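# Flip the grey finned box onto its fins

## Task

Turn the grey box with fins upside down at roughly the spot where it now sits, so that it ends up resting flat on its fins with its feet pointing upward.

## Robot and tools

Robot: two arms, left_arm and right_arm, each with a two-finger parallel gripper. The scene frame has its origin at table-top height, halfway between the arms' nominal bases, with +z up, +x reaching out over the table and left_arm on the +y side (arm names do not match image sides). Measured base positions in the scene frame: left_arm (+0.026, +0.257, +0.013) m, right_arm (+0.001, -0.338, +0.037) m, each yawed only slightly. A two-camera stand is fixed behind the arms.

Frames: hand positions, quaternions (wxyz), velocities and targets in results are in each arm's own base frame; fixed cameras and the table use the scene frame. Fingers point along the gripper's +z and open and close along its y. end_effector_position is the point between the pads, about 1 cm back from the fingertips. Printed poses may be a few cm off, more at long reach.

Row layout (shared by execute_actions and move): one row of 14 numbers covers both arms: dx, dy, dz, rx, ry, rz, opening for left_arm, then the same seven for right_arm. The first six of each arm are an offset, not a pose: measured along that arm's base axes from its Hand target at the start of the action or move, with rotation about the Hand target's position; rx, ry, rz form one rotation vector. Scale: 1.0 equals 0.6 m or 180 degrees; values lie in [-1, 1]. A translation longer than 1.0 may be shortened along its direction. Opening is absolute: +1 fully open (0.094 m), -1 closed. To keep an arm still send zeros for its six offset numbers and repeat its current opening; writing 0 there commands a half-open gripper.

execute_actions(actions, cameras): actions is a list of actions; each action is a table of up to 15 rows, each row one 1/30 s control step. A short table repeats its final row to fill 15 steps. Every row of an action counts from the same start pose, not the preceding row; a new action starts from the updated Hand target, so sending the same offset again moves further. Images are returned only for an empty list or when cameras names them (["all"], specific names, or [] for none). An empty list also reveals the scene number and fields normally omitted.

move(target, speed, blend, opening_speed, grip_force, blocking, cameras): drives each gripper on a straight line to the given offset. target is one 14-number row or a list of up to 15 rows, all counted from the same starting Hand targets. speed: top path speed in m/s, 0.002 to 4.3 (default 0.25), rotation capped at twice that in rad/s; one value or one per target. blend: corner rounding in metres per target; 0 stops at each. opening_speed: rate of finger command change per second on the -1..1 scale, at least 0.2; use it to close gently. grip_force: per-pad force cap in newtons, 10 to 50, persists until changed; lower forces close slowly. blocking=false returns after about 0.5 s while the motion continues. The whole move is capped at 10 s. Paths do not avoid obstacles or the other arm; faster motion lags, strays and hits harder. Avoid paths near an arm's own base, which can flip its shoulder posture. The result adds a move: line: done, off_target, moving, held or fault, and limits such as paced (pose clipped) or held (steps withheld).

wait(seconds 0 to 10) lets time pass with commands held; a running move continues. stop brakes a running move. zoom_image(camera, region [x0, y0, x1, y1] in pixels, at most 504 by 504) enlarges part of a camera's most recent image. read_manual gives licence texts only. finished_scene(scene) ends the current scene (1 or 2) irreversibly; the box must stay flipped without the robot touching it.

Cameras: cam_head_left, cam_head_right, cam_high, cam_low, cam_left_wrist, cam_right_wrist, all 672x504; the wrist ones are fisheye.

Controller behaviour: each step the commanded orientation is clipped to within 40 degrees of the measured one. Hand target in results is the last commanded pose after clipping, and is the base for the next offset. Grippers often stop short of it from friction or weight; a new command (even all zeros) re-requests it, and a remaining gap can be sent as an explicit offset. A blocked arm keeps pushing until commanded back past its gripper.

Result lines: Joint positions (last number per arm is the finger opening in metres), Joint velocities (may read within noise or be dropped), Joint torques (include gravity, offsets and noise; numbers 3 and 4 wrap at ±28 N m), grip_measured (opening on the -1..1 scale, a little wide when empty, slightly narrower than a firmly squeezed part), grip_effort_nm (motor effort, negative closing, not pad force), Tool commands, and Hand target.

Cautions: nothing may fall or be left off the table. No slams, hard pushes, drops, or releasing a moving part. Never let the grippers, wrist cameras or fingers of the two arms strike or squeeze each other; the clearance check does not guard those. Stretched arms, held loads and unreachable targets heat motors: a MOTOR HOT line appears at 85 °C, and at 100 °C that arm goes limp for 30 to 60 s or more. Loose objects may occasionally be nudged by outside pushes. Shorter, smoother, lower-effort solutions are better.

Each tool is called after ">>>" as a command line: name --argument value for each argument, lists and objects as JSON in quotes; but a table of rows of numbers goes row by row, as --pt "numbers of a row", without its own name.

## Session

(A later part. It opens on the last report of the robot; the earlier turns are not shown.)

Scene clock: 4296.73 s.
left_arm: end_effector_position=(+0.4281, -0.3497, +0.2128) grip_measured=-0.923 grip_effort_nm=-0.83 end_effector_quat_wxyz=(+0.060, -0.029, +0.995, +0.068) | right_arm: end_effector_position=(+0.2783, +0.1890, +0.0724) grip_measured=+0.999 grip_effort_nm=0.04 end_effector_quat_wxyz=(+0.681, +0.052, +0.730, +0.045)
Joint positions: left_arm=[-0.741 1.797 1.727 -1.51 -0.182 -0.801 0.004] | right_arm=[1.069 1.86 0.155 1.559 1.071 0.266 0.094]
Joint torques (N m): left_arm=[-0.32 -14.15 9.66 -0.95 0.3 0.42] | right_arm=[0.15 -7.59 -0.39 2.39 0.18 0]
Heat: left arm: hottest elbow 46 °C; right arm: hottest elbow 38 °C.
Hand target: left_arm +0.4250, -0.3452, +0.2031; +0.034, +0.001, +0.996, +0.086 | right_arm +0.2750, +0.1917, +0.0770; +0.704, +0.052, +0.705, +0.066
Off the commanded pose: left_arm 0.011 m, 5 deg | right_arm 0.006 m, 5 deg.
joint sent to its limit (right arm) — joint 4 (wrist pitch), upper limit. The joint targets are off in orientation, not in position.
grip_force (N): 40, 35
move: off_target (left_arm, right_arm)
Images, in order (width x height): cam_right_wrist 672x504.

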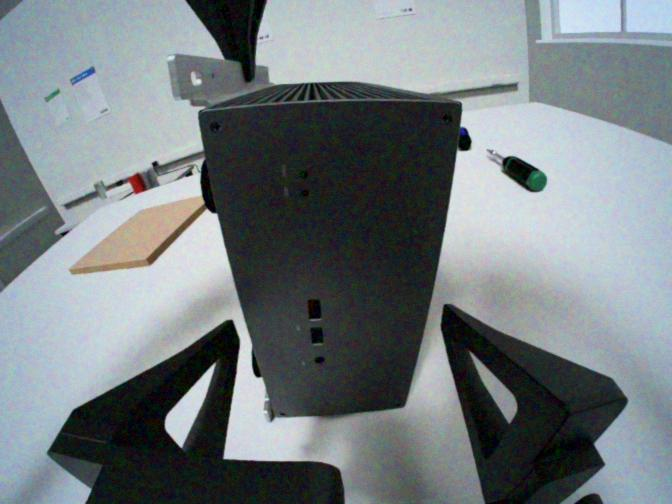

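>>> move --target '[0,0,0,0,0,0.0,-1.0,0.0,-0.004,0.0,0,0.0,0.0167,1.0]' --speed 0.05 --cameras '["cam_right_wrist"]'

>>> zoom_image --camera "cam_right_wrist" --region '[190, 50, 470, 140]'

>>> zoom_image --camera "cam_right_wrist" --region '[200, 220, 480, 340]'

Scene clock: 4339.47 s.
left_arm: end_effector_position=(+0.4281, -0.3497, +0.2128) grip_measured=-0.923 grip_effort_nm=-0.83 end_effector_quat_wxyz=(+0.060, -0.029, +0.995, +0.068) | right_arm: end_effector_position=(+0.2735, +0.1925, +0.0725) grip_measured=+0.999 grip_effort_nm=0.04 end_effector_quat_wxyz=(+0.674, +0.029, +0.735, +0.067)
Joint positions: left_arm=[-0.741 1.797 1.727 -1.51 -0.182 -0.801 0.004] | right_arm=[1.069 1.845 0.13 1.559 1.004 0.269 0.094]
Joint torques (N m): left_arm=[-0.26 -14.1 9.68 -0.96 0.3 0.42] | right_arm=[-2.2 -6.77 -0.5 2.5 -0.08 0.05]
Heat: left arm: hottest elbow 47 °C; right arm: hottest elbow 37 °C.
Hand target: left_arm +0.4250, -0.3452, +0.2031; +0.034, +0.001, +0.996, +0.086 | right_arm +0.2750, +0.1891, +0.0769; +0.702, +0.033, +0.706, +0.084
Off the commanded pose: left_arm 0.011 m, 5 deg | right_arm 0.006 m, 5 deg.
joint sent to its limit (right arm) — joint 4 (wrist pitch), upper limit. The joint targets are off in orientation, not in position.
grip_force (N): 40, 35
move: off_target (left_arm, right_arm)
Images, in order (width x height): cam_right_wrist 672x504.

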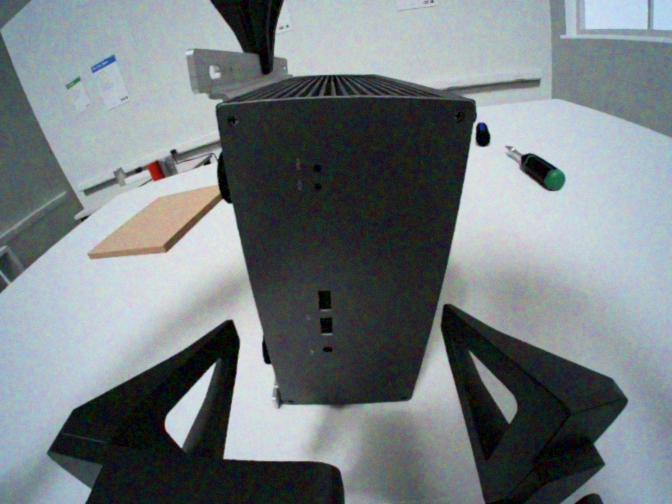

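Scaled by 1.800 from the camera's 672x504 image, which has a finer 960x720 frame.

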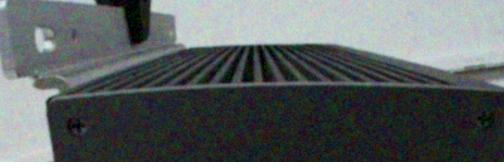

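Scaled by 1.800 from the camera's 672x504 image, which has a finer 960x720 frame.

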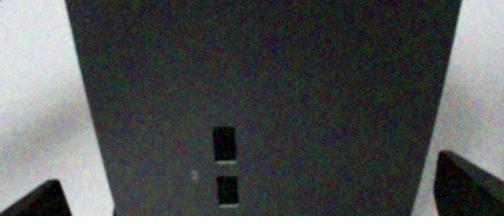

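>>> move --target '[0,0,0,0,0,0,-1.0,0,-0.0167,0,0,0,0,1.0]' --speed 0.05 --cameras '["cam_right_wrist"]'

Scene clock: 4390.90 s.
left_arm: end_effector_position=(+0.4281, -0.3497, +0.2128) grip_measured=-0.923 grip_effort_nm=-0.83 end_effector_quat_wxyz=(+0.060, -0.029, +0.995, +0.068) | right_arm: end_effector_position=(+0.2727, +0.1837, +0.0726) grip_measured=+0.999 grip_effort_nm=0.04 end_effector_quat_wxyz=(+0.670, +0.028, +0.739, +0.067)
Joint positions: left_arm=[-0.741 1.797 1.727 -1.51 -0.182 -0.801 0.004] | right_arm=[1.05 1.834 0.107 1.559 0.982 0.276 0.094]
Joint torques (N m): left_arm=[-0.32 -14.1 9.63 -0.94 0.29 0.42] | right_arm=[-1.85 -6.71 -0.64 2.39 -0.04 0.04]
Heat: left arm: hottest elbow 47 °C; right arm: hottest elbow 36 °C.
Hand target: left_arm +0.4250, -0.3452, +0.2031; +0.034, +0.001, +0.996, +0.086 | right_arm +0.2750, +0.1792, +0.0769; +0.702, +0.033, +0.706, +0.085
Off the commanded pose: left_arm 0.011 m, 5 deg | right_arm 0.007 m, 6 deg.
joint sent to its limit (right arm) — joint 4 (wrist pitch), upper limit. The joint targets are off in orientation, not in position.
grip_force (N): 40, 35
move: off_target (left_arm, right_arm)
Images, in order (width x height): cam_right_wrist 672x504.

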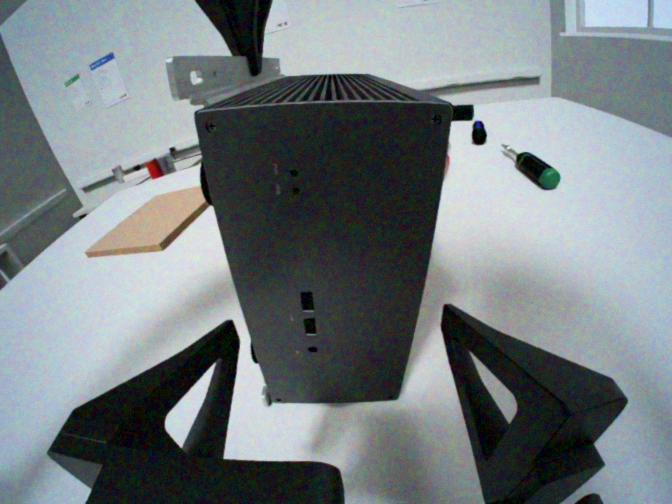

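>>> zoom_image --camera "cam_right_wrist" --region '[180, 60, 480, 285]'

>>> zoom_image --camera "cam_right_wrist" --region '[200, 220, 480, 420]'

Scaled by 1.680 from the camera's 672x504 image, which has a finer 960x720 frame.

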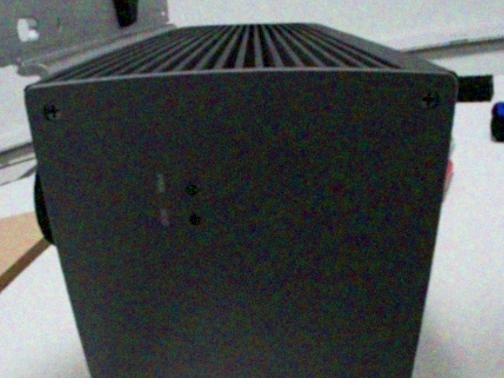

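Scaled by 1.800 from the camera's 672x504 image, which has a finer 960x720 frame.

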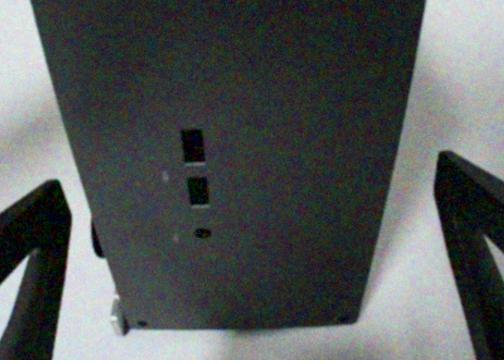

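>>> zoom_image --camera "cam_right_wrist" --region '[260, 55, 420, 115]'

Scaled by 3.150 from the camera's 672x504 image, which has a finer 960x720 frame.

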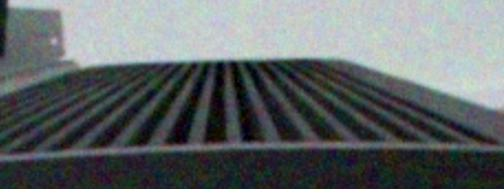

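>>> move --target '[0,0,0,0,0,0,-1.0,0,0.0035,0,0.0167,0,0,1.0]' --speed 0.05 --cameras '["cam_right_wrist"]'

>>> zoom_image --camera "cam_right_wrist" --region '[180, 60, 480, 285]'

>>> zoom_image --camera "cam_right_wrist" --region '[200, 220, 480, 420]'

>>> zoom_image --camera "cam_right_wrist" --region '[260, 55, 420, 115]'

Scene clock: 4448.50 s.
left_arm: end_effector_position=(+0.4281, -0.3497, +0.2128) grip_measured=-0.923 grip_effort_nm=-0.83 end_effector_quat_wxyz=(+0.060, -0.029, +0.995, +0.068) | right_arm: end_effector_position=(+0.2727, +0.1837, +0.0726) grip_measured=+0.999 grip_effort_nm=0.04 end_effector_quat_wxyz=(+0.668, +0.046, +0.738, +0.083)
Joint positions: left_arm=[-0.741 1.797 1.727 -1.51 -0.182 -0.801 0.004] | right_arm=[1.05 1.834 0.107 1.559 0.982 0.326 0.094]
Joint torques (N m): left_arm=[-0.21 -14.04 9.63 -0.94 0.3 0.43] | right_arm=[-1.32 -6.95 -0.17 2.51 0.15 0.02]
Heat: left arm: hottest elbow 48 °C; right arm: hottest elbow 35 °C.
Hand target: left_arm +0.4250, -0.3452, +0.2031; +0.034, +0.001, +0.996, +0.086 | right_arm +0.2750, +0.1813, +0.0769; +0.701, +0.052, +0.704, +0.103
Off the commanded pose: left_arm 0.011 m, 5 deg | right_arm 0.005 m, 6 deg.
joint sent to its limit (right arm) — joint 4 (wrist pitch), upper limit. The joint targets are off in orientation, not in position.
grip_force (N): 40, 35
move: off_target (left_arm, right_arm)
Images, in order (width x height): cam_right_wrist 672x504.

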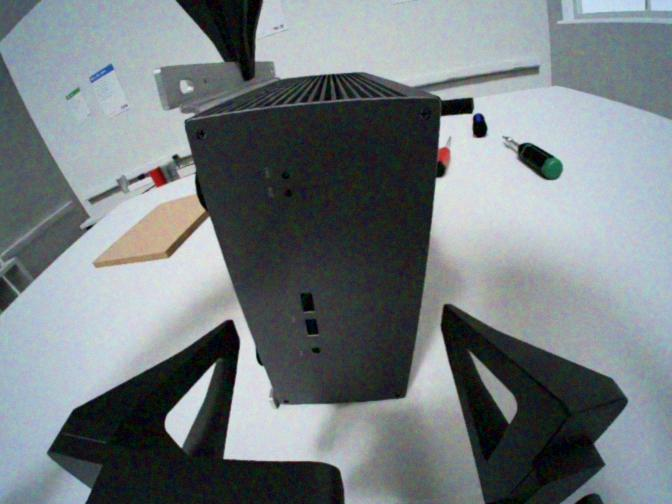

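Scaled by 1.680 from the camera's 672x504 image, which has a finer 960x720 frame.

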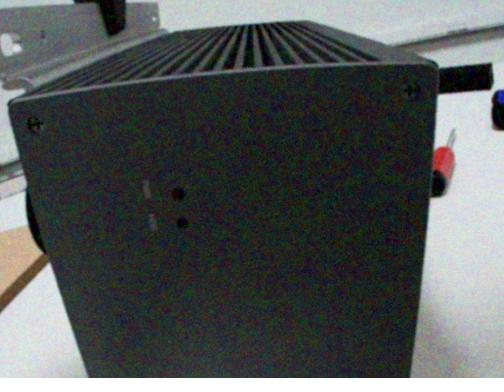

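Scaled by 1.800 from the camera's 672x504 image, which has a finer 960x720 frame.

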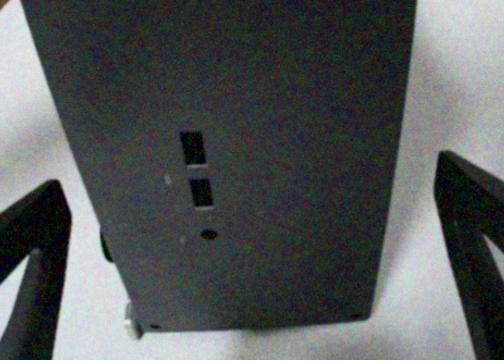

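Scaled by 3.150 from the camera's 672x504 image, which has a finer 960x720 frame.

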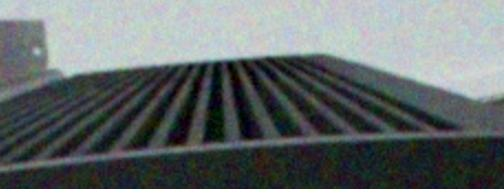

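>>> move --target '[0,0,0,0,0,0,-1.0,0,0.006,0,0,0,-0.003,1.0]' --speed 0.05 --cameras '["cam_right_wrist"]'

>>> zoom_image --camera "cam_right_wrist" --region '[200, 220, 480, 420]'

>>> zoom_image --camera "cam_right_wrist" --region '[260, 55, 420, 115]'

Scene clock: 4467.03 s.
left_arm: end_effector_position=(+0.4281, -0.3497, +0.2128) grip_measured=-0.923 grip_effort_nm=-0.82 end_effector_quat_wxyz=(+0.060, -0.029, +0.995, +0.068) | right_arm: end_effector_position=(+0.2741, +0.1825, +0.0736) grip_measured=+0.999 grip_effort_nm=0.04 end_effector_quat_wxyz=(+0.671, +0.054, +0.735, +0.079)
Joint positions: left_arm=[-0.741 1.797 1.727 -1.51 -0.182 -0.801 0.004] | right_arm=[1.05 1.834 0.113 1.559 1.001 0.327 0.094]
Joint torques (N m): left_arm=[-0.44 -14.04 9.65 -0.96 0.3 0.42] | right_arm=[-0.44 -6.18 0.23 2.36 0.19 0.03]
Heat: left arm: hottest elbow 48 °C; right arm: hottest elbow 35 °C.
Hand target: left_arm +0.4250, -0.3452, +0.2031; +0.034, +0.001, +0.996, +0.086 | right_arm +0.2750, +0.1848, +0.0769; +0.702, +0.055, +0.703, +0.100
Off the commanded pose: left_arm 0.011 m, 5 deg | right_arm 0.004 m, 6 deg.
joint sent to its limit (right arm) — joint 4 (wrist pitch), upper limit. The joint targets are off in orientation, not in position.
grip_force (N): 40, 35
move: off_target (left_arm, right_arm)
Images, in order (width x height): cam_right_wrist 672x504.

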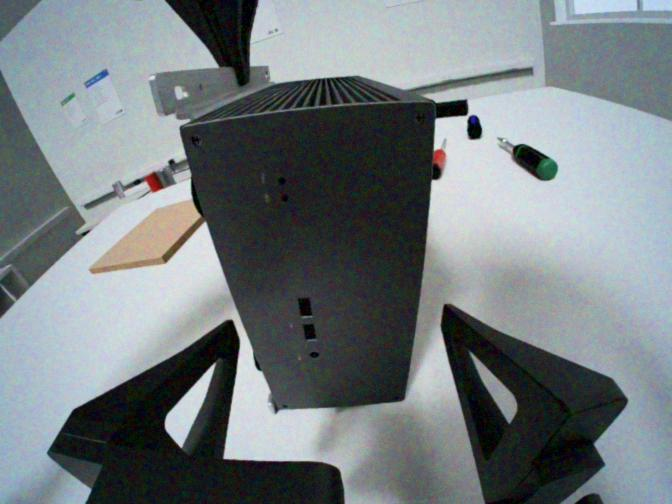

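Scaled by 1.800 from the camera's 672x504 image, which has a finer 960x720 frame.

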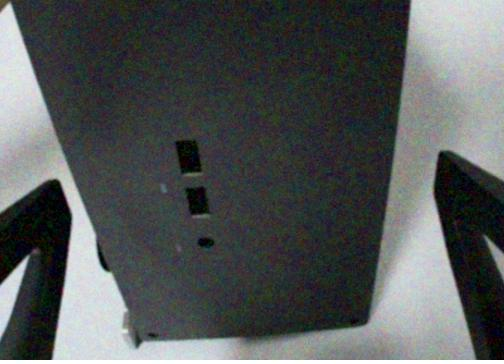

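Scaled by 3.150 from the camera's 672x504 image, which has a finer 960x720 frame.

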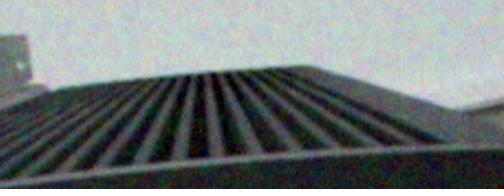

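>>> move --target '[0,0,0,0,0,0,-1.0,0,0.0085,0,0,0,0,1.0]' --speed 0.05 --cameras '["cam_right_wrist"]'

>>> zoom_image --camera "cam_right_wrist" --region '[200, 220, 480, 420]'

>>> zoom_image --camera "cam_right_wrist" --region '[260, 55, 420, 115]'

Scene clock: 4484.40 s.
left_arm: end_effector_position=(+0.4281, -0.3497, +0.2128) grip_measured=-0.923 grip_effort_nm=-0.82 end_effector_quat_wxyz=(+0.060, -0.029, +0.995, +0.068) | right_arm: end_effector_position=(+0.2763, +0.1845, +0.0750) grip_measured=+0.999 grip_effort_nm=0.04 end_effector_quat_wxyz=(+0.674, +0.060, +0.732, +0.079)
Joint positions: left_arm=[-0.741 1.797 1.727 -1.51 -0.182 -0.801 0.004] | right_arm=[1.05 1.834 0.124 1.559 1.011 0.327 0.094]
Joint torques (N m): left_arm=[-0.38 -14.04 9.61 -0.96 0.29 0.42] | right_arm=[0.26 -5.77 0.24 2.43 0.24 0]
Heat: left arm: hottest elbow 48 °C; right arm: hottest elbow 35 °C.
Hand target: left_arm +0.4250, -0.3452, +0.2031; +0.034, +0.001, +0.996, +0.086 | right_arm +0.2750, +0.1900, +0.0769; +0.702, +0.055, +0.703, +0.100
Off the commanded pose: left_arm 0.011 m, 5 deg | right_arm 0.006 m, 5 deg.
joint sent to its limit (right arm) — joint 4 (wrist pitch), upper limit. The joint targets are off in orientation, not in position.
grip_force (N): 40, 35
move: off_target (left_arm, right_arm)
Images, in order (width x height): cam_right_wrist 672x504.

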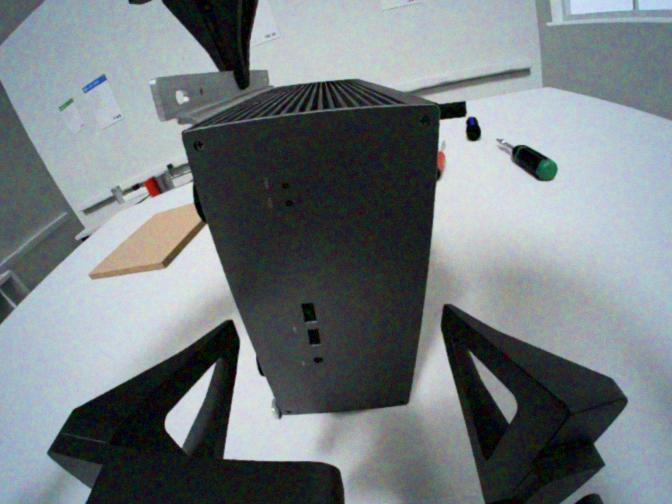

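Scaled by 1.800 from the camera's 672x504 image, which has a finer 960x720 frame.

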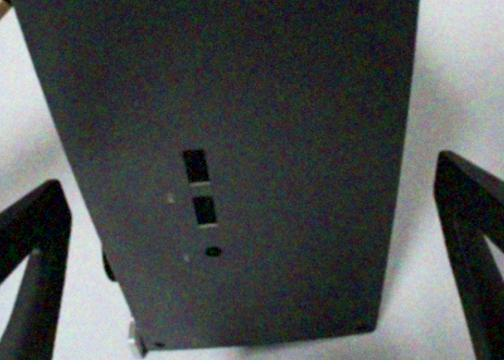

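Scaled by 3.150 from the camera's 672x504 image, which has a finer 960x720 frame.

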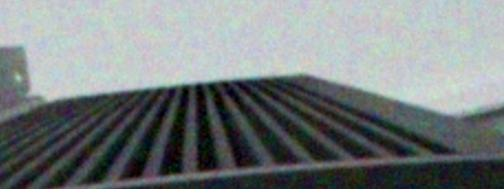

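>>> move --target '[0,0,0,0,0,0,-1.0,-0.003,0.0075,0,0,0,0.003,1.0]' --speed 0.05 --cameras '["cam_right_wrist"]'

>>> zoom_image --camera "cam_right_wrist" --region '[200, 220, 480, 420]'

>>> zoom_image --camera "cam_right_wrist" --region '[260, 55, 420, 115]'

Scene clock: 4495.40 s.
left_arm: end_effector_position=(+0.4281, -0.3497, +0.2128) grip_measured=-0.923 grip_effort_nm=-0.82 end_effector_quat_wxyz=(+0.060, -0.029, +0.995, +0.068) | right_arm: end_effector_position=(+0.2749, +0.1889, +0.0756) grip_measured=+0.999 grip_effort_nm=0.04 end_effector_quat_wxyz=(+0.674, +0.058, +0.731, +0.083)
Joint positions: left_arm=[-0.741 1.797 1.727 -1.51 -0.182 -0.801 0.004] | right_arm=[1.063 1.834 0.128 1.559 1.015 0.327 0.094]
Joint torques (N m): left_arm=[-0.32 -14.04 9.65 -0.96 0.3 0.42] | right_arm=[1.08 -5.48 0.43 2.52 0.15 -0.02]
Heat: left arm: hottest elbow 48 °C; right arm: hottest elbow 35 °C.
Hand target: left_arm +0.4250, -0.3452, +0.2031; +0.034, +0.001, +0.996, +0.086 | right_arm +0.2733, +0.1945, +0.0769; +0.701, +0.052, +0.704, +0.103
Off the commanded pose: left_arm 0.011 m, 5 deg | right_arm 0.006 m, 5 deg.
joint sent to its limit (right arm) — joint 4 (wrist pitch), upper limit. The joint targets are off in orientation, not in position.
grip_force (N): 40, 35
move: off_target (left_arm, right_arm)
Images, in order (width x height): cam_right_wrist 672x504.

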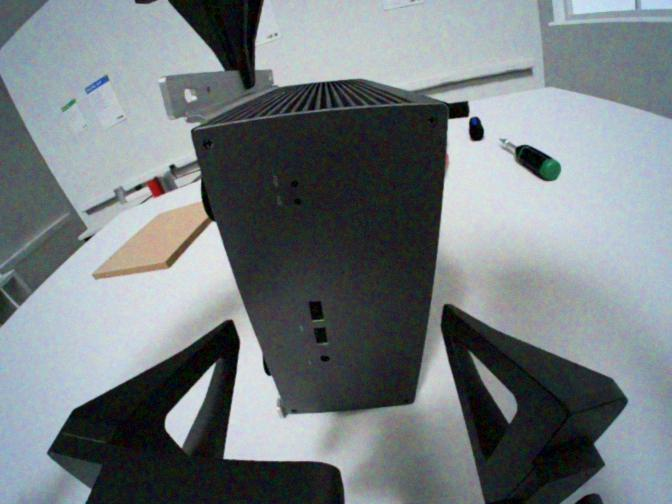

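Scaled by 1.800 from the camera's 672x504 image, which has a finer 960x720 frame.

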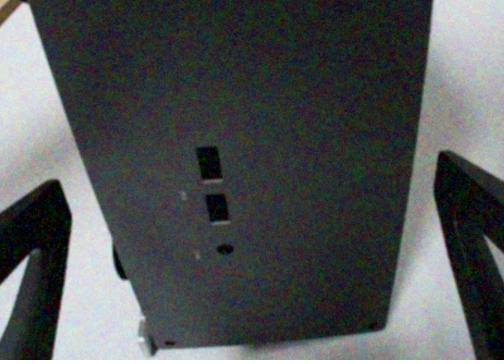

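Scaled by 3.150 from the camera's 672x504 image, which has a finer 960x720 frame.

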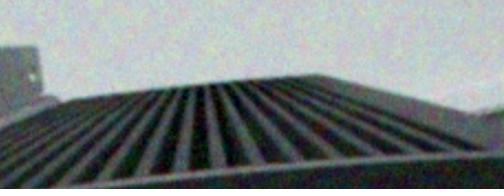

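>>> zoom_image --camera "cam_right_wrist" --region '[200, 290, 280, 350]'

>>> zoom_image --camera "cam_right_wrist" --region '[410, 280, 490, 340]'

Scaled by 6.300 from the camera's 672x504 image, which has a finer 960x720 frame.

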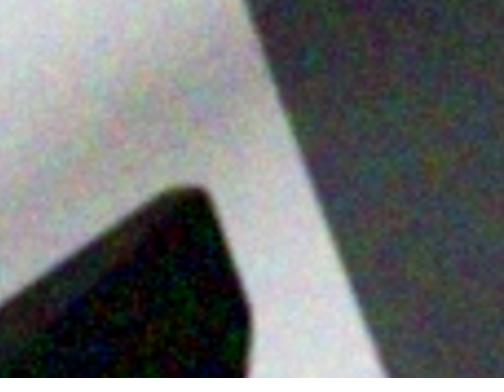

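Scaled by 6.300 from the camera's 672x504 image, which has a finer 960x720 frame.

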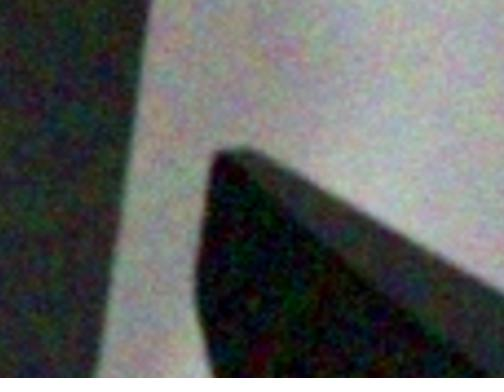

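>>> move --target '[0,0,0,0,0,0,-1.0,0.02,0.001,0,0,0,0,1.0]' --speed 0.03 --cameras '["cam_right_wrist"]'

>>> zoom_image --camera "cam_right_wrist" --region '[200, 220, 480, 420]'

>>> zoom_image --camera "cam_right_wrist" --region '[260, 45, 420, 115]'

Scene clock: 4560.63 s.
left_arm: end_effector_position=(+0.4281, -0.3497, +0.2128) grip_measured=-0.923 grip_effort_nm=-0.83 end_effector_quat_wxyz=(+0.060, -0.029, +0.995, +0.068) | right_arm: end_effector_position=(+0.2810, +0.1966, +0.0767) grip_measured=+0.999 grip_effort_nm=0.04 end_effector_quat_wxyz=(+0.674, +0.055, +0.730, +0.096)
Joint positions: left_arm=[-0.741 1.797 1.727 -1.51 -0.182 -0.801 0.004] | right_arm=[1.045 1.834 0.144 1.559 0.975 0.325 0.094]
Joint torques (N m): left_arm=[-0.21 -14.1 9.62 -0.98 0.29 0.43] | right_arm=[-1.9 -4.89 0.58 2.4 -0.18 -0.14]
Heat: left arm: hottest elbow 48 °C; right arm: hottest elbow 35 °C.
Hand target: left_arm +0.4250, -0.3452, +0.2031; +0.034, +0.001, +0.996, +0.086 | right_arm +0.2853, +0.1952, +0.0770; +0.701, +0.052, +0.703, +0.103
Off the commanded pose: left_arm 0.011 m, 5 deg | right_arm 0.005 m, 4 deg.
joint sent to its limit (right arm) — joint 4 (wrist pitch), upper limit. The joint targets are off in orientation, not in position.
grip_force (N): 40, 35
move: off_target (left_arm, right_arm)
Images, in order (width x height): cam_right_wrist 672x504.

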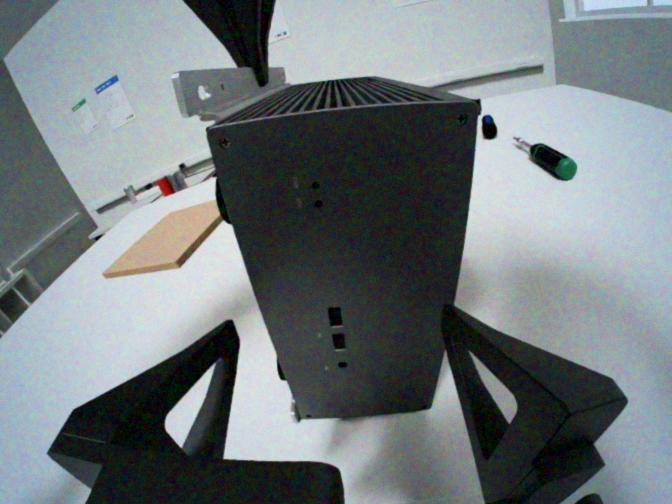

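Scaled by 1.800 from the camera's 672x504 image, which has a finer 960x720 frame.

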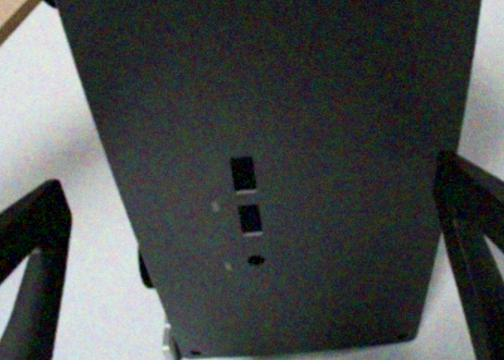

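Scaled by 3.150 from the camera's 672x504 image, which has a finer 960x720 frame.

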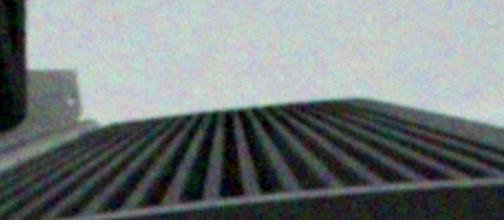

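>>> move --target '[0,0,0,0,0,0,-1.0,-0.003,-0.0137,-0.001,0,0.0306,-0.006,1.0]' --speed 0.04 --cameras '["cam_right_wrist"]'

>>> zoom_image --camera "cam_right_wrist" --region '[200, 220, 480, 420]'

>>> zoom_image --camera "cam_right_wrist" --region '[260, 45, 420, 115]'

Scene clock: 4592.30 s.
left_arm: end_effector_position=(+0.4281, -0.3497, +0.2128) grip_measured=-0.923 grip_effort_nm=-0.82 end_effector_quat_wxyz=(+0.060, -0.029, +0.995, +0.068) | right_arm: end_effector_position=(+0.2813, +0.1916, +0.0755) grip_measured=+0.999 grip_effort_nm=0.04 end_effector_quat_wxyz=(+0.668, +0.055, +0.736, +0.095)
Joint positions: left_arm=[-0.741 1.797 1.727 -1.51 -0.182 -0.801 0.004] | right_arm=[1.032 1.81 0.133 1.522 0.96 0.344 0.094]
Joint torques (N m): left_arm=[-0.26 -14.21 9.62 -0.95 0.29 0.42] | right_arm=[-1.67 -6.83 -0.16 1.2 -0.07 0.08]
Heat: left arm: hottest elbow 48 °C; right arm: hottest elbow 34 °C.
Hand target: left_arm +0.4250, -0.3452, +0.2031; +0.034, +0.001, +0.996, +0.086 | right_arm +0.2834, +0.1869, +0.0763; +0.668, +0.063, +0.736, +0.094
Off the commanded pose: left_arm 0.011 m, 5 deg | right_arm 0.005 m, 1 deg.
grip_force (N): 40, 35
move: off_target (left_arm)
Images, in order (width x height): cam_right_wrist 672x504.

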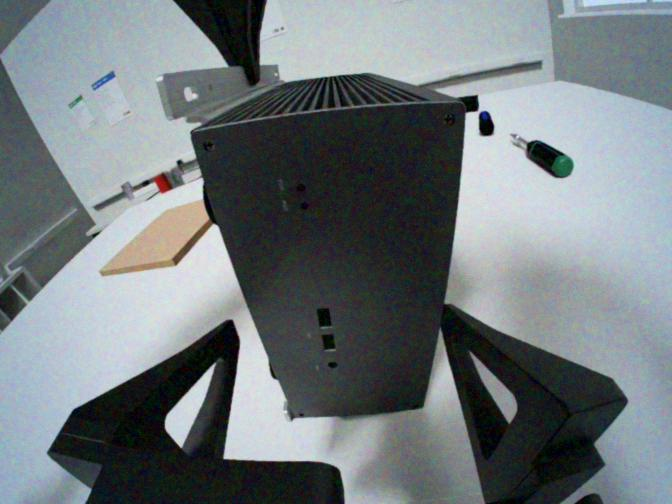

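Scaled by 1.800 from the camera's 672x504 image, which has a finer 960x720 frame.

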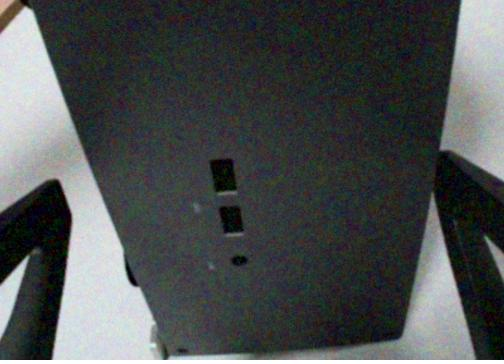

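Scaled by 3.150 from the camera's 672x504 image, which has a finer 960x720 frame.

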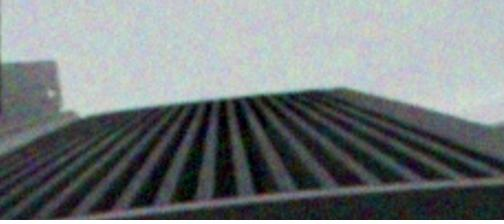

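>>> move --target '[0,0,0,0,0,0,-1.0,0,-0.0065,0,0,0,-0.003,1.0]' --speed 0.04 --cameras '["cam_right_wrist"]'

>>> zoom_image --camera "cam_right_wrist" --region '[200, 220, 480, 420]'

>>> zoom_image --camera "cam_right_wrist" --region '[260, 45, 420, 115]'

Scene clock: 4604.03 s.
left_arm: end_effector_position=(+0.4281, -0.3497, +0.2128) grip_measured=-0.923 grip_effort_nm=-0.83 end_effector_quat_wxyz=(+0.060, -0.029, +0.995, +0.068) | right_arm: end_effector_position=(+0.2812, +0.1884, +0.0748) grip_measured=+0.999 grip_effort_nm=0.04 end_effector_quat_wxyz=(+0.668, +0.057, +0.737, +0.092)
Joint positions: left_arm=[-0.741 1.797 1.727 -1.51 -0.182 -0.801 0.004] | right_arm=[1.027 1.81 0.128 1.521 0.96 0.346 0.094]
Joint torques (N m): left_arm=[-0.26 -14.1 9.63 -0.95 0.29 0.42] | right_arm=[-1.73 -6.89 -0.2 1.77 0.08 0.04]
Heat: left arm: hottest elbow 48 °C; right arm: hottest elbow 34 °C.
Hand target: left_arm +0.4250, -0.3452, +0.2031; +0.034, +0.001, +0.996, +0.086 | right_arm +0.2835, +0.1829, +0.0763; +0.668, +0.067, +0.736, +0.091
Off the commanded pose: left_arm 0.011 m, 5 deg | right_arm 0.006 m, 1 deg.
grip_force (N): 40, 35
move: off_target (left_arm)
Images, in order (width x height): cam_right_wrist 672x504.

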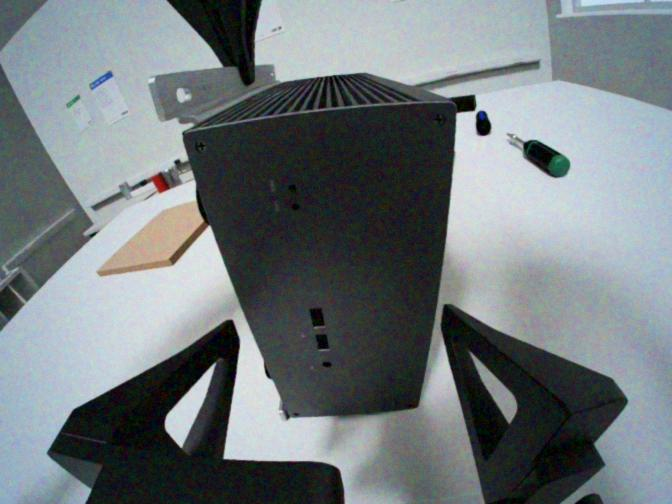

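Scaled by 1.800 from the camera's 672x504 image, which has a finer 960x720 frame.

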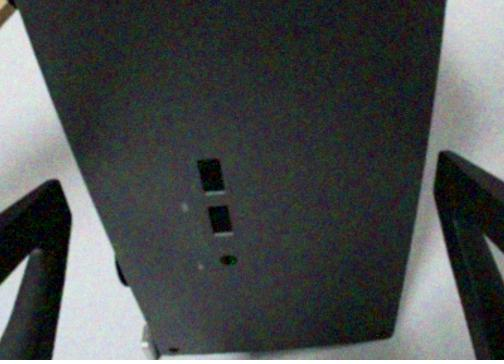

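Scaled by 3.150 from the camera's 672x504 image, which has a finer 960x720 frame.

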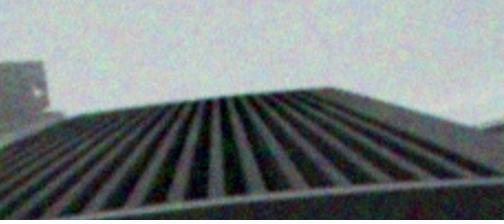

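>>> move --target '[0,0,0,0,0,0,-1.0,0.0133,-0.0015,0,0,0,0,1.0]' --speed 0.03 --cameras '["cam_right_wrist"]'

>>> zoom_image --camera "cam_right_wrist" --region '[200, 220, 480, 420]'

>>> zoom_image --camera "cam_right_wrist" --region '[260, 45, 420, 115]'

Scene clock: 4631.27 s.
left_arm: end_effector_position=(+0.4281, -0.3497, +0.2128) grip_measured=-0.923 grip_effort_nm=-0.82 end_effector_quat_wxyz=(+0.060, -0.029, +0.995, +0.068) | right_arm: end_effector_position=(+0.2873, +0.1837, +0.0741) grip_measured=+0.999 grip_effort_nm=0.04 end_effector_quat_wxyz=(+0.666, +0.060, +0.738, +0.091)
Joint positions: left_arm=[-0.741 1.797 1.727 -1.51 -0.182 -0.801 0.004] | right_arm=[0.992 1.81 0.128 1.521 0.93 0.346 0.094]
Joint torques (N m): left_arm=[-0.44 -14.1 9.65 -0.95 0.29 0.41] | right_arm=[-2.32 -6.95 0.55 1.69 -0.1 -0.02]
Heat: left arm: hottest elbow 48 °C; right arm: hottest elbow 34 °C.
Hand target: left_arm +0.4250, -0.3452, +0.2031; +0.034, +0.001, +0.996, +0.086 | right_arm +0.2914, +0.1820, +0.0763; +0.668, +0.067, +0.736, +0.090
Off the commanded pose: left_arm 0.011 m, 5 deg | right_arm 0.005 m, 1 deg.
grip_force (N): 40, 35
move: off_target (left_arm)
Images, in order (width x height): cam_right_wrist 672x504.

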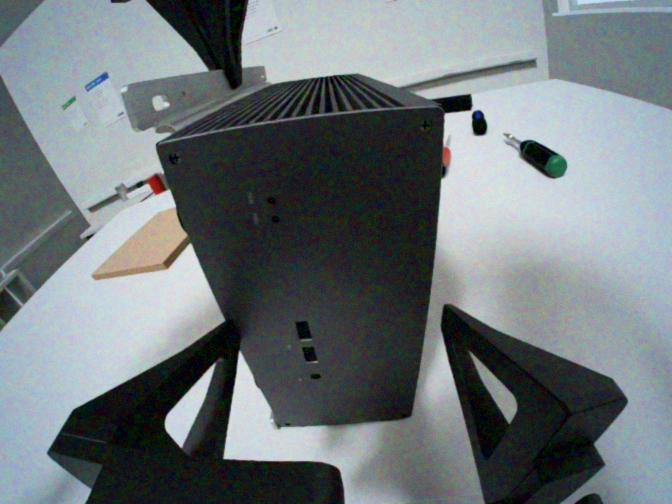

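Scaled by 1.800 from the camera's 672x504 image, which has a finer 960x720 frame.

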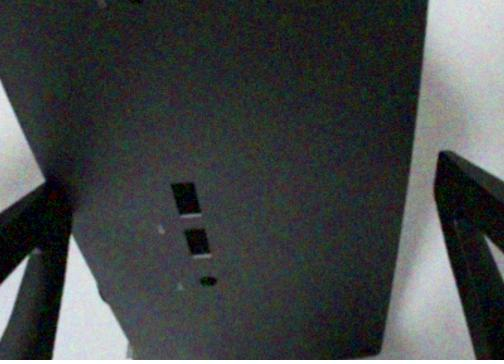

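Scaled by 3.150 from the camera's 672x504 image, which has a finer 960x720 frame.

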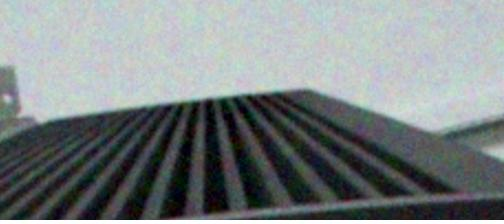

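>>> move --target '[0,0,0,0,0,0,-1.0,0,0.010,0,0,0,0,1.0]' --speed 0.03 --cameras '["cam_right_wrist"]'

>>> zoom_image --camera "cam_right_wrist" --region '[200, 220, 480, 420]'

>>> zoom_image --camera "cam_right_wrist" --region '[260, 45, 420, 115]'

Scene clock: 4641.03 s.
left_arm: end_effector_position=(+0.4281, -0.3497, +0.2128) grip_measured=-0.923 grip_effort_nm=-0.83 end_effector_quat_wxyz=(+0.060, -0.029, +0.995, +0.068) | right_arm: end_effector_position=(+0.2880, +0.1840, +0.0736) grip_measured=+0.999 grip_effort_nm=0.04 end_effector_quat_wxyz=(+0.665, +0.059, +0.739, +0.088)
Joint positions: left_arm=[-0.741 1.797 1.727 -1.51 -0.182 -0.801 0.004] | right_arm=[0.992 1.803 0.131 1.505 0.934 0.346 0.094]
Joint torques (N m): left_arm=[-0.38 -14.21 9.62 -0.98 0.29 0.41] | right_arm=[-0.97 -7.3 1.29 1.63 0.4 -0.01]
Heat: left arm: hottest elbow 48 °C; right arm: hottest elbow 34 °C.
Hand target: left_arm +0.4250, -0.3452, +0.2031; +0.034, +0.001, +0.996, +0.086 | right_arm +0.2914, +0.1881, +0.0764; +0.668, +0.067, +0.736, +0.091
Off the commanded pose: left_arm 0.011 m, 5 deg | right_arm 0.006 m, 1 deg.
grip_force (N): 40, 35
move: off_target (left_arm)
Images, in order (width x height): cam_right_wrist 672x504.

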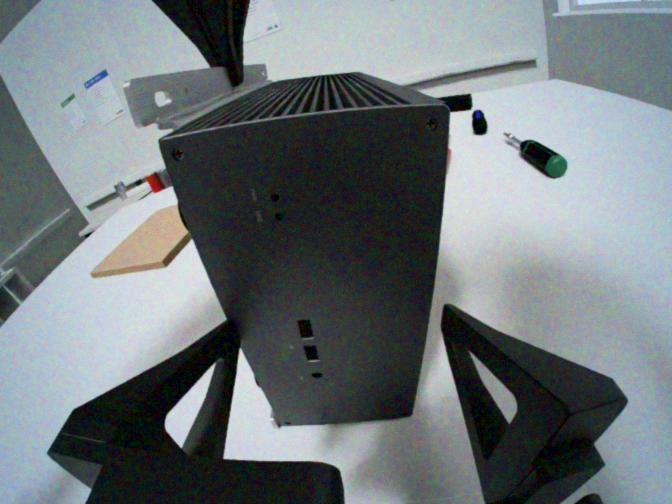

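Scaled by 1.800 from the camera's 672x504 image, which has a finer 960x720 frame.

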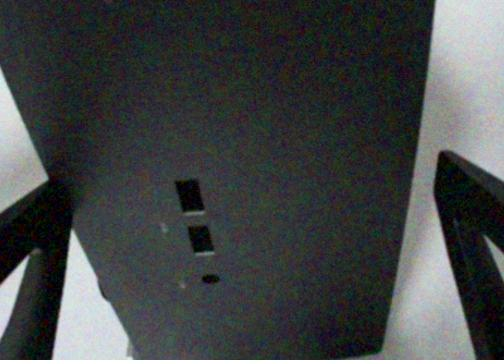

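Scaled by 3.150 from the camera's 672x504 image, which has a finer 960x720 frame.

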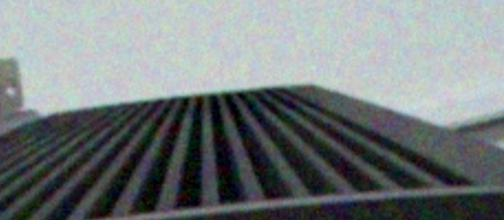

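>>> move --target '[0,0,0,0,0,0,-1.0,0,0.006,0,0,0,0,1.0]' --speed 0.03

Scene clock: 4645.27 s.
left_arm: end_effector_position=(+0.4281, -0.3497, +0.2128) grip_measured=-0.923 grip_effort_nm=-0.82 end_effector_quat_wxyz=(+0.060, -0.029, +0.995, +0.068) | right_arm: end_effector_position=(+0.2878, +0.1835, +0.0731) grip_measured=+0.999 grip_effort_nm=0.04 end_effector_quat_wxyz=(+0.665, +0.060, +0.740, +0.083)
Joint positions: left_arm=[-0.741 1.797 1.727 -1.51 -0.182 -0.801 0.004] | right_arm=[0.995 1.8 0.133 1.493 0.945 0.346 0.094]
Joint torques (N m): left_arm=[-0.26 -14.1 9.65 -1.01 0.29 0.43] | right_arm=[0.26 -6.83 1.83 1.44 0.32 -0.02]
Heat: left arm: hottest elbow 48 °C; right arm: hottest elbow 34 °C.
Hand target: left_arm +0.4250, -0.3452, +0.2031; +0.034, +0.001, +0.996, +0.086 | right_arm +0.2915, +0.1917, +0.0764; +0.668, +0.067, +0.736, +0.091
Off the commanded pose: left_arm 0.011 m, 5 deg | right_arm 0.010 m, 1 deg.
grip_force (N): 40, 35
move: off_target (left_arm)

>>> move --target '[0,0,0,0,0,0,-1.0,0,0.004,0,0,0,0,1.0]' --speed 0.03

Scene clock: 4649.47 s.
left_arm: end_effector_position=(+0.4281, -0.3497, +0.2128) grip_measured=-0.923 grip_effort_nm=-0.82 end_effector_quat_wxyz=(+0.060, -0.029, +0.995, +0.068) | right_arm: end_effector_position=(+0.2876, +0.1849, +0.0719) grip_measured=+0.999 grip_effort_nm=0.04 end_effector_quat_wxyz=(+0.664, +0.058, +0.741, +0.080)
Joint positions: left_arm=[-0.741 1.797 1.727 -1.51 -0.182 -0.801 0.004] | right_arm=[1 1.8 0.136 1.482 0.952 0.346 0.094]
Joint torques (N m): left_arm=[-0.38 -14.15 9.62 -0.98 0.3 0.42] | right_arm=[0.44 -6.95 1.91 1.57 0.29 -0.01]
Heat: left arm: hottest elbow 48 °C; right arm: hottest elbow 34 °C.
Hand target: left_arm +0.4250, -0.3452, +0.2031; +0.034, +0.001, +0.996, +0.086 | right_arm +0.2914, +0.1942, +0.0763; +0.668, +0.066, +0.736, +0.091
Off the commanded pose: left_arm 0.011 m, 5 deg | right_arm 0.011 m, 2 deg.
grip_force (N): 40, 35
move: off_target (left_arm, right_arm)

>>> move --target '[0,0,0,0,0,0,-1.0,0,0.0055,0.001,0,0,0.003,1.0]' --speed 0.03 --cameras '["cam_right_wrist"]'

>>> zoom_image --camera "cam_right_wrist" --region '[200, 220, 480, 420]'

>>> zoom_image --camera "cam_right_wrist" --region '[260, 45, 420, 115]'

Scene clock: 4659.87 s.
left_arm: end_effector_position=(+0.4280, -0.3495, +0.2128) grip_measured=-0.923 grip_effort_nm=-0.83 end_effector_quat_wxyz=(+0.060, -0.028, +0.995, +0.069) | right_arm: end_effector_position=(+0.2881, +0.1870, +0.0719) grip_measured=+0.999 grip_effort_nm=0.04 end_effector_quat_wxyz=(+0.664, +0.057, +0.741, +0.080)
Joint positions: left_arm=[-0.741 1.797 1.727 -1.511 -0.182 -0.798 0.004] | right_arm=[1.002 1.796 0.141 1.473 0.952 0.346 0.094]
Joint torques (N m): left_arm=[-0.44 -14.1 9.65 -0.88 0.29 0.39] | right_arm=[0.79 -6.83 2.04 1.76 0.04 0.05]
Heat: left arm: hottest elbow 48 °C; right arm: hottest elbow 34 °C.
Hand target: left_arm +0.4249, -0.3454, +0.2031; +0.034, +0.001, +0.996, +0.085 | right_arm +0.2915, +0.1974, +0.0770; +0.668, +0.063, +0.736, +0.094
Off the commanded pose: left_arm 0.011 m, 5 deg | right_arm 0.012 m, 2 deg.
grip_force (N): 40, 35
move: off_target (left_arm, right_arm)
Images, in order (width x height): cam_right_wrist 672x504.

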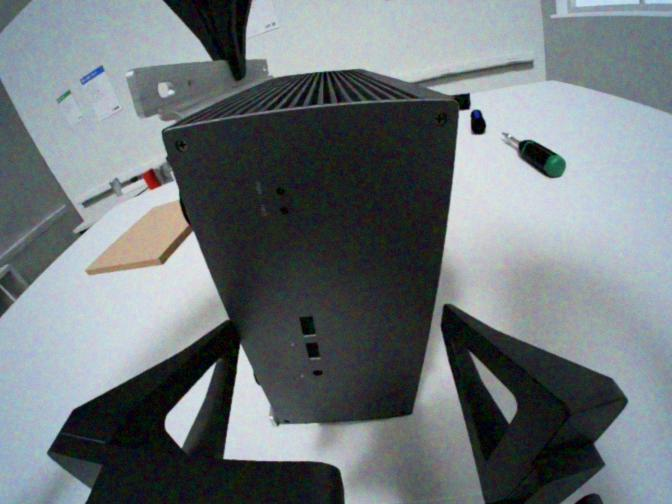

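Scaled by 1.800 from the camera's 672x504 image, which has a finer 960x720 frame.

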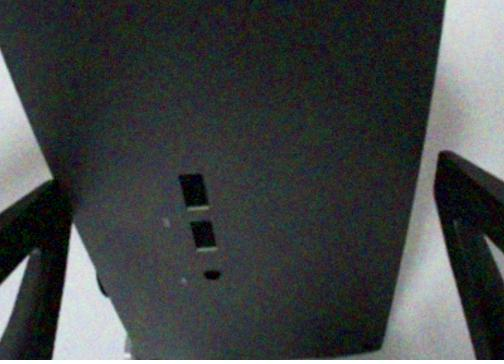

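Scaled by 3.150 from the camera's 672x504 image, which has a finer 960x720 frame.

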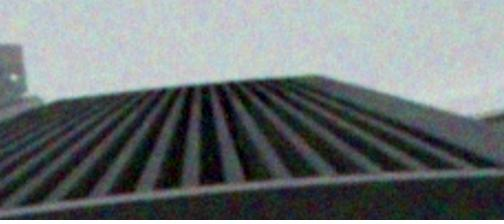

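>>> move --target '[0,0,0,0,0,0,-1.0,-0.08,0,0,0,0,0,1.0]' --speed 0.06 --cameras '["all"]'

Scene clock: 4807.23 s.
left_arm: end_effector_position=(+0.4280, -0.3495, +0.2128) grip_measured=-0.923 grip_effort_nm=-0.82 end_effector_quat_wxyz=(+0.060, -0.028, +0.995, +0.069) | right_arm: end_effector_position=(+0.2468, +0.1956, +0.0760) grip_measured=+0.999 grip_effort_nm=0.04 end_effector_quat_wxyz=(+0.669, +0.064, +0.735, +0.088)
Joint positions: left_arm=[-0.741 1.797 1.727 -1.511 -0.182 -0.798 0.004] | right_arm=[1.2 1.769 0.111 1.438 1.147 0.418 0.094]
Joint torques (N m): left_arm=[-0.44 -13.98 9.63 -0.94 0.3 0.38] | right_arm=[0.67 -6.53 -0.1 1.51 0.24 0.06]
Heat: left arm: hottest elbow 49 °C; right arm: hottest elbow 34 °C.
Hand target: left_arm +0.4249, -0.3454, +0.2031; +0.034, +0.001, +0.996, +0.085 | right_arm +0.2434, +0.1974, +0.0769; +0.668, +0.063, +0.736, +0.094
Off the commanded pose: left_arm 0.011 m, 5 deg | right_arm 0.004 m, 1 deg.
grip_force (N): 40, 35
move: off_target (left_arm)

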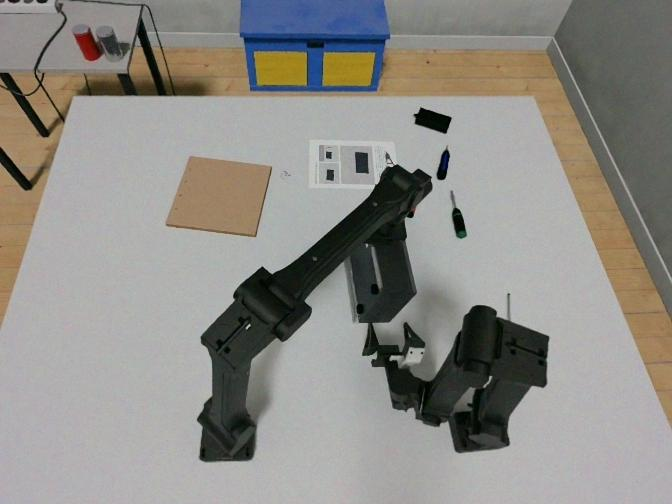

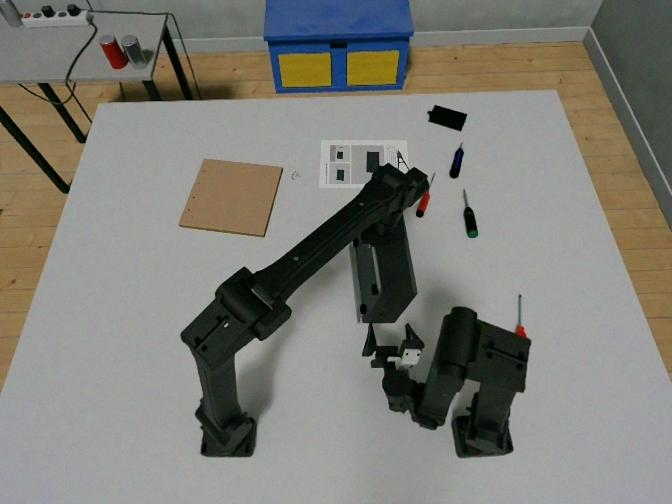

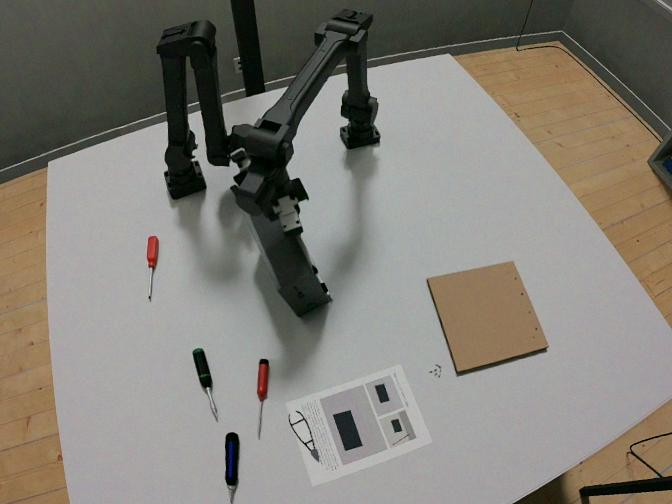

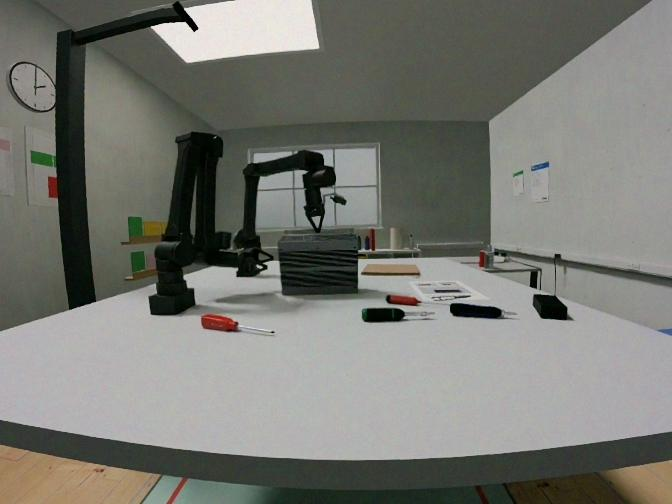

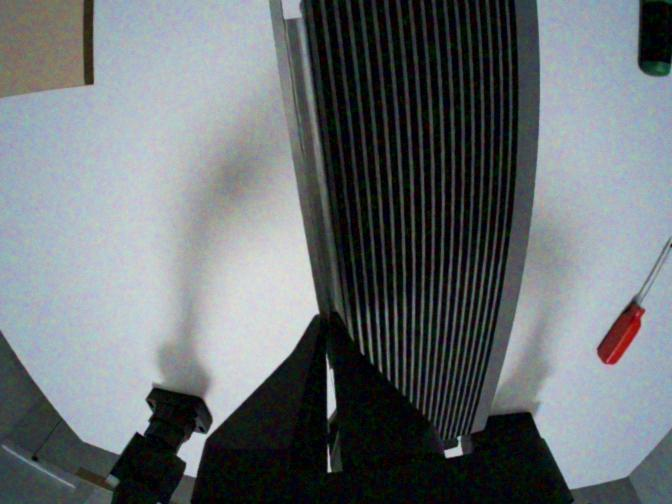

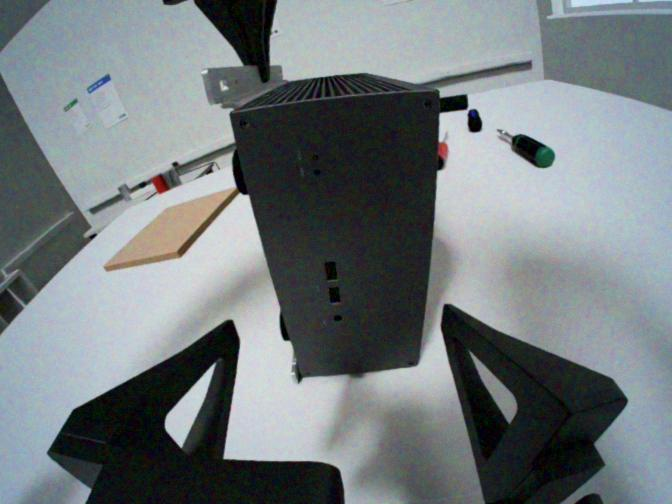

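>>> move --pt "0 0 0 0 0 0 -1.0 0.011 -0.0123 0.255 -0.0776 0.2156 0.0303 -0.97" --speed 0.12

Scene clock: 4915.87 s.
left_arm: end_effector_position=(+0.4280, -0.3495, +0.2128) grip_measured=-0.923 grip_effort_nm=-0.82 end_effector_quat_wxyz=(+0.060, -0.028, +0.995, +0.069) | right_arm: end_effector_position=(+0.2411, +0.1838, +0.2080) grip_measured=-0.968 grip_effort_nm=-0.11 end_effector_quat_wxyz=(+0.375, -0.034, +0.926, -0.001)
Joint positions: left_arm=[-0.741 1.797 1.727 -1.511 -0.182 -0.798 0.004] | right_arm=[0.983 0.781 0.656 -0.931 0.601 0.748 0.002]
Joint torques (N m): left_arm=[-0.38 -14.1 9.63 -0.92 0.29 0.38] | right_arm=[-1.44 -0.15 12.27 1.07 0.24 -0.08]
Heat: left arm: hottest elbow 49 °C; right arm: hottest elbow 34 °C.
Hand target: left_arm +0.4249, -0.3454, +0.2031; +0.034, +0.001, +0.996, +0.085 | right_arm +0.2500, +0.1900, +0.2299; +0.383, -0.024, +0.923, +0.010
Off the commanded pose: left_arm 0.011 m, 5 deg | right_arm 0.024 m, 2 deg.
grip_force (N): 40, 35
move: off_target (left_arm, right_arm)


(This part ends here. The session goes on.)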